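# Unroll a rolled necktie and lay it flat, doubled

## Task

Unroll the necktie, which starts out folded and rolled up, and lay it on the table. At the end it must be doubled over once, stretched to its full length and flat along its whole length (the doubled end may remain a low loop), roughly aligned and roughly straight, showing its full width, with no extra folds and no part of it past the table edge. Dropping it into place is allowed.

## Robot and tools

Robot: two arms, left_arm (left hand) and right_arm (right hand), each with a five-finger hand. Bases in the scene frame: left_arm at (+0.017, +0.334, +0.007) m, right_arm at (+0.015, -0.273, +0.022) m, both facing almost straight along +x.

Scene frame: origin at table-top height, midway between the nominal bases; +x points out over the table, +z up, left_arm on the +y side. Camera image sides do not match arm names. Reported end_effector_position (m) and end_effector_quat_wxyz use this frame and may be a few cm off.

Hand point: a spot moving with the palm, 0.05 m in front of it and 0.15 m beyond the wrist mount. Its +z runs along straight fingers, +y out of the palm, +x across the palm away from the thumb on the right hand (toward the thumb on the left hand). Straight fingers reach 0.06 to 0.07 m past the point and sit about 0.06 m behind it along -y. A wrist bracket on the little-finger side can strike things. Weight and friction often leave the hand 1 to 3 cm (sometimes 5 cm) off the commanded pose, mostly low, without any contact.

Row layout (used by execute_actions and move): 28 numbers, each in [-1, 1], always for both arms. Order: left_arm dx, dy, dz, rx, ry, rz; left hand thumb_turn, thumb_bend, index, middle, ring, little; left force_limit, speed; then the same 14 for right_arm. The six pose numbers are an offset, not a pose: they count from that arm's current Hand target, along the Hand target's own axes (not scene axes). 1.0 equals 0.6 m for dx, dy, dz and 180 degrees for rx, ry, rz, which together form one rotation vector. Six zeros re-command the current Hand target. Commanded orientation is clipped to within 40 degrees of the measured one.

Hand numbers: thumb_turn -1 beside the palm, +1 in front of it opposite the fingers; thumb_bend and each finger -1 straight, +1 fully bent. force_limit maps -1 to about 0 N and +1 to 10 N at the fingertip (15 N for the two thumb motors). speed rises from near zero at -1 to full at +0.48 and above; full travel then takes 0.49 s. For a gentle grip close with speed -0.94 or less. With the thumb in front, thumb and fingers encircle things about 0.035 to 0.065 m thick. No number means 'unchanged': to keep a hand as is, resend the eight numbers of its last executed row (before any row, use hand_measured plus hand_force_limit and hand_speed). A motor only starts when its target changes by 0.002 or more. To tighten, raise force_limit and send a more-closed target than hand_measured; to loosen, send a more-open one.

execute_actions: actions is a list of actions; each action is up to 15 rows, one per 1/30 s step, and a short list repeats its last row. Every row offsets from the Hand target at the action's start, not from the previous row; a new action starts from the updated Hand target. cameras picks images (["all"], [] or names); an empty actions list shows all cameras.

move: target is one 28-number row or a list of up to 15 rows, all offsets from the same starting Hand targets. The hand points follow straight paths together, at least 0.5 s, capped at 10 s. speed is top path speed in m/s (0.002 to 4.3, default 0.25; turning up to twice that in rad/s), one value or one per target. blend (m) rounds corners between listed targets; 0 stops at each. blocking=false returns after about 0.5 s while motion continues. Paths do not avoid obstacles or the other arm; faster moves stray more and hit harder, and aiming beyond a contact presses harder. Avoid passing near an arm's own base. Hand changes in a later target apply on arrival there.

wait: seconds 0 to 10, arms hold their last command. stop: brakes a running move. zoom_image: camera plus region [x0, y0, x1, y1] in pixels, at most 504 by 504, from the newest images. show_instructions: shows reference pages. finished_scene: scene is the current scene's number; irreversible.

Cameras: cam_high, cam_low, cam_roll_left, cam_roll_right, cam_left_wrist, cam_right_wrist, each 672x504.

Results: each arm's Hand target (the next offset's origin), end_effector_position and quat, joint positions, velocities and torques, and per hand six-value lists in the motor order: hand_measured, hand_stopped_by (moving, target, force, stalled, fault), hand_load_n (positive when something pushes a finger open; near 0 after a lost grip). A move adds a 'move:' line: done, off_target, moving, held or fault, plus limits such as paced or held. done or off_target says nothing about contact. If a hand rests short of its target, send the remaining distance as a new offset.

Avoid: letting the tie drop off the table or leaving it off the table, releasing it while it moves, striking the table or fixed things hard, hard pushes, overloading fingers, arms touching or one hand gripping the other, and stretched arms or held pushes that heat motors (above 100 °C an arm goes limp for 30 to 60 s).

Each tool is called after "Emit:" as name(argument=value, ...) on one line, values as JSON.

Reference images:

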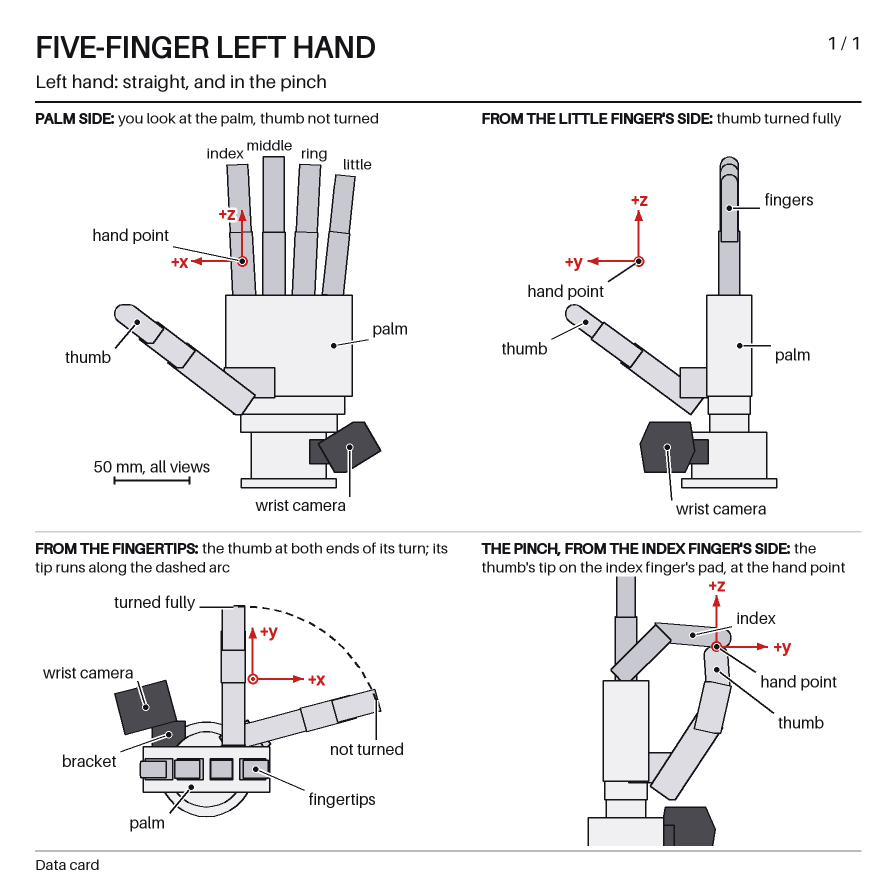

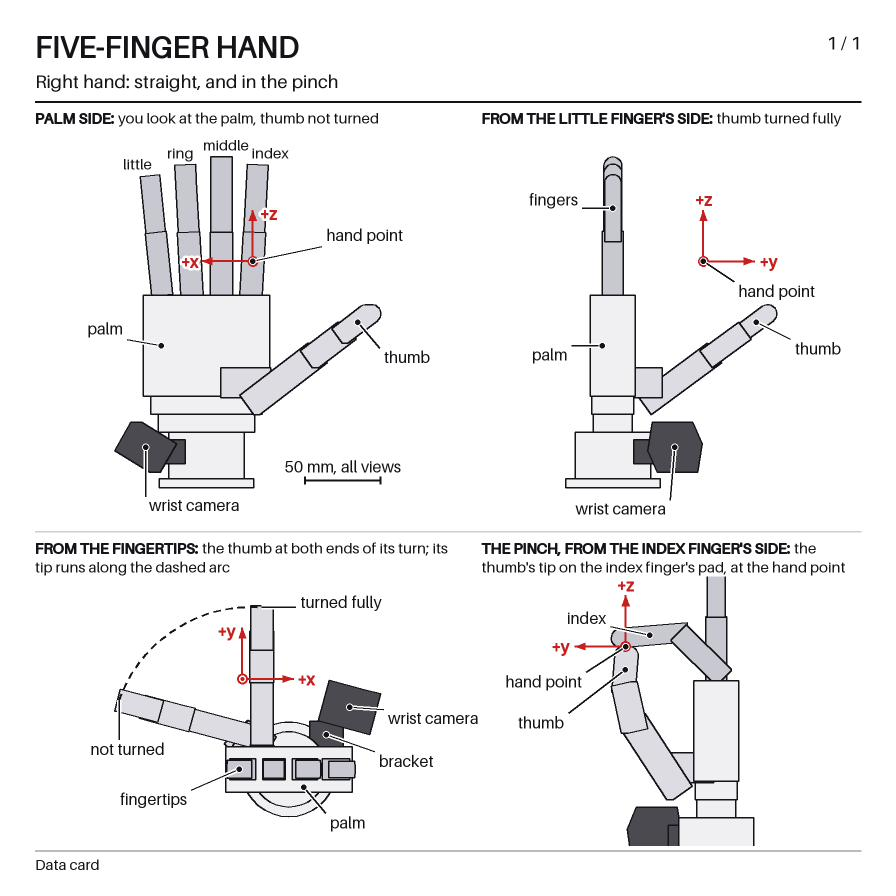

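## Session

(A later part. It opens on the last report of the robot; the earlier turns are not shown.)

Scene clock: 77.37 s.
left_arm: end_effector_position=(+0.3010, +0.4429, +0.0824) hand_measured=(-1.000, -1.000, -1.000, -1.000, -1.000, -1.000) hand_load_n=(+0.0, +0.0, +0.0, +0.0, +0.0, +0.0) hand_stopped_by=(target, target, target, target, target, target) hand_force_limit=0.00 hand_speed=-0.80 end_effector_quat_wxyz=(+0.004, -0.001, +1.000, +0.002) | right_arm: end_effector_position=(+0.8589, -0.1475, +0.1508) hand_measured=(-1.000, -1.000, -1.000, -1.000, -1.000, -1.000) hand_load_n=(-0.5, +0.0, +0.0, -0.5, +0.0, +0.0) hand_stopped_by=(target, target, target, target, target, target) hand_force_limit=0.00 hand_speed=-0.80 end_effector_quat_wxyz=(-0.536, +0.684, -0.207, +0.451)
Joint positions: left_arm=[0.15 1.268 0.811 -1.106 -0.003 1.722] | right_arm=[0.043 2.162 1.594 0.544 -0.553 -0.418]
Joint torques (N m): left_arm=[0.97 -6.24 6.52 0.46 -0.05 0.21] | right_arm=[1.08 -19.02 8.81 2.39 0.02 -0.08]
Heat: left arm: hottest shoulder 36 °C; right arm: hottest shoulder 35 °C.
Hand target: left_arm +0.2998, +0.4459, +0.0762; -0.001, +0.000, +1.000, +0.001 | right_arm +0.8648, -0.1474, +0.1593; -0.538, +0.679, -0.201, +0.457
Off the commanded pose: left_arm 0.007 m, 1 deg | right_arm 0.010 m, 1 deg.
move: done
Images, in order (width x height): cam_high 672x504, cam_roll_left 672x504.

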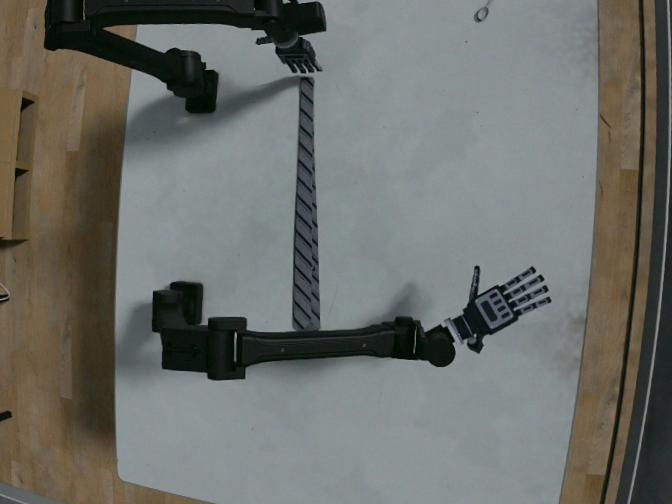

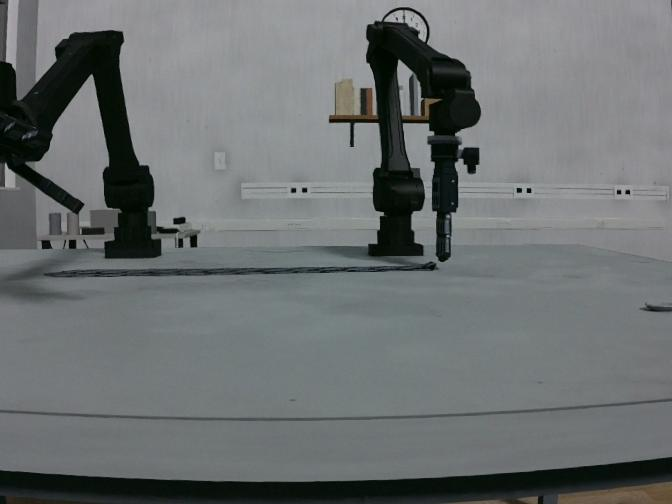

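Emit:
move(target=[0,0.0,-0.15,0,0,0,-1,-1,-1,-1,-1,-1,0,-0.8,0,0,0,0,0,0,-1,-1,-1,-1,-1,-1,0,-0.8], cameras=["cam_high","cam_low","cam_roll_left","cam_roll_right"])

Emit:
zoom_image(camera="cam_roll_left", region=[340, 230, 460, 290])

Emit:
zoom_image(camera="cam_roll_right", region=[200, 230, 340, 300])

Emit:
zoom_image(camera="cam_low", region=[290, 220, 610, 270])

Emit:
zoom_image(camera="cam_high", region=[240, 60, 360, 350])

Scene clock: 83.20 s.
left_arm: end_effector_position=(+0.2902, +0.4412, +0.1551) hand_measured=(-1.000, -1.000, -1.000, -1.000, -1.000, -1.000) hand_load_n=(+0.0, +0.0, +0.0, +0.0, +0.0, +0.0) hand_stopped_by=(target, target, target, target, target, target) hand_force_limit=0.00 hand_speed=-0.80 end_effector_quat_wxyz=(-0.011, -0.001, +1.000, +0.000) | right_arm: end_effector_position=(+0.8589, -0.1475, +0.1508) hand_measured=(-1.000, -1.000, -1.000, -1.000, -1.000, -1.000) hand_load_n=(+0.0, +0.0, +0.0, +0.0, +0.0, +0.0) hand_stopped_by=(target, target, target, target, target, target) hand_force_limit=0.00 hand_speed=-0.80 end_effector_quat_wxyz=(-0.536, +0.684, -0.207, +0.451)
Joint positions: left_arm=[0.15 1.186 0.944 -1.351 -0.003 1.722] | right_arm=[0.043 2.162 1.594 0.544 -0.553 -0.418]
Joint torques (N m): left_arm=[0.97 -6.36 10.06 -0.5 -0.07 0.2] | right_arm=[1.03 -19.14 8.83 2.4 0.03 -0.08]
Heat: left arm: hottest shoulder 35 °C; right arm: hottest shoulder 35 °C.
Hand target: left_arm +0.2999, +0.4457, +0.1661; -0.001, +0.000, +1.000, +0.001 | right_arm +0.8648, -0.1474, +0.1593; -0.538, +0.679, -0.201, +0.457
Off the commanded pose: left_arm 0.015 m, 1 deg | right_arm 0.010 m, 1 deg.
move: off_target (left_arm)
Images, in order (width x height): cam_high 672x504, cam_low 672x504, cam_roll_left 672x504, cam_roll_right 672x504.

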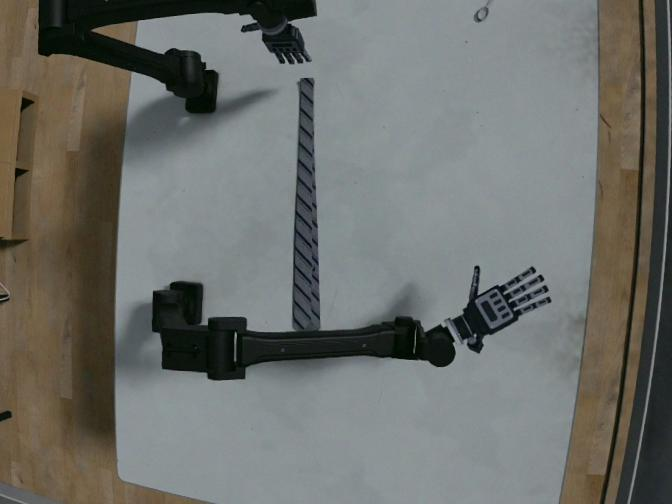

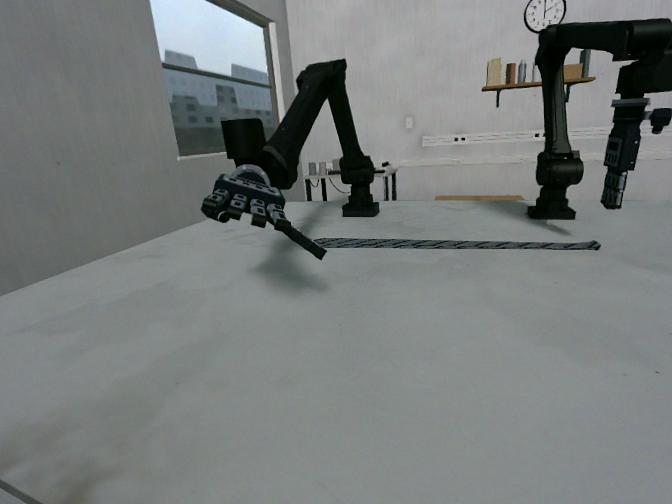

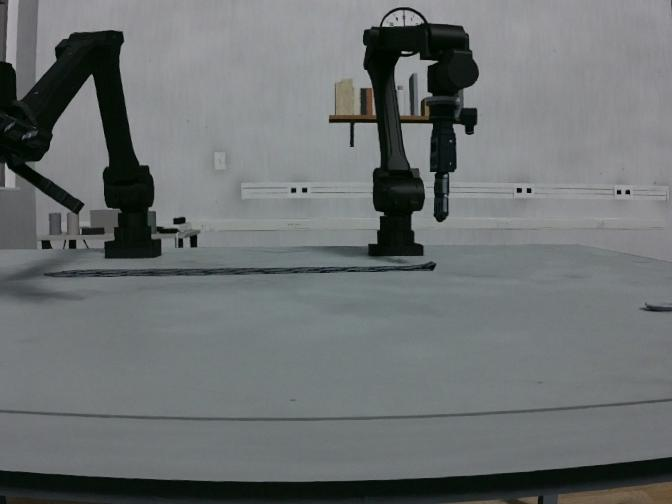

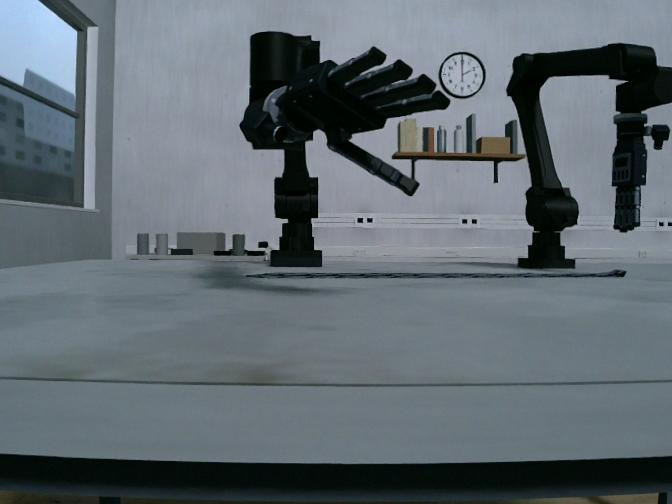

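Scaled by 4.200 from the camera's 672x504 image, which has a finer 960x720 frame.

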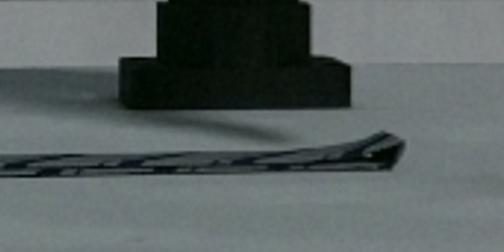

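Scaled by 3.600 from the camera's 672x504 image, which has a finer 960x720 frame.

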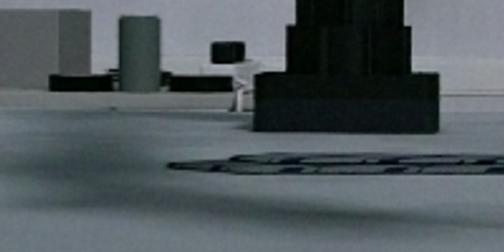

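Scaled by 1.575 from the camera's 672x504 image, which has a finer 960x720 frame.

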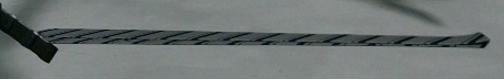

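Scaled by 1.738 from the camera's 672x504 image, which has a finer 960x720 frame.

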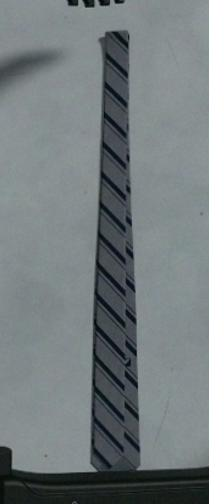

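Emit:
finished_scene(scene=2)

The scene is finished: the task was done.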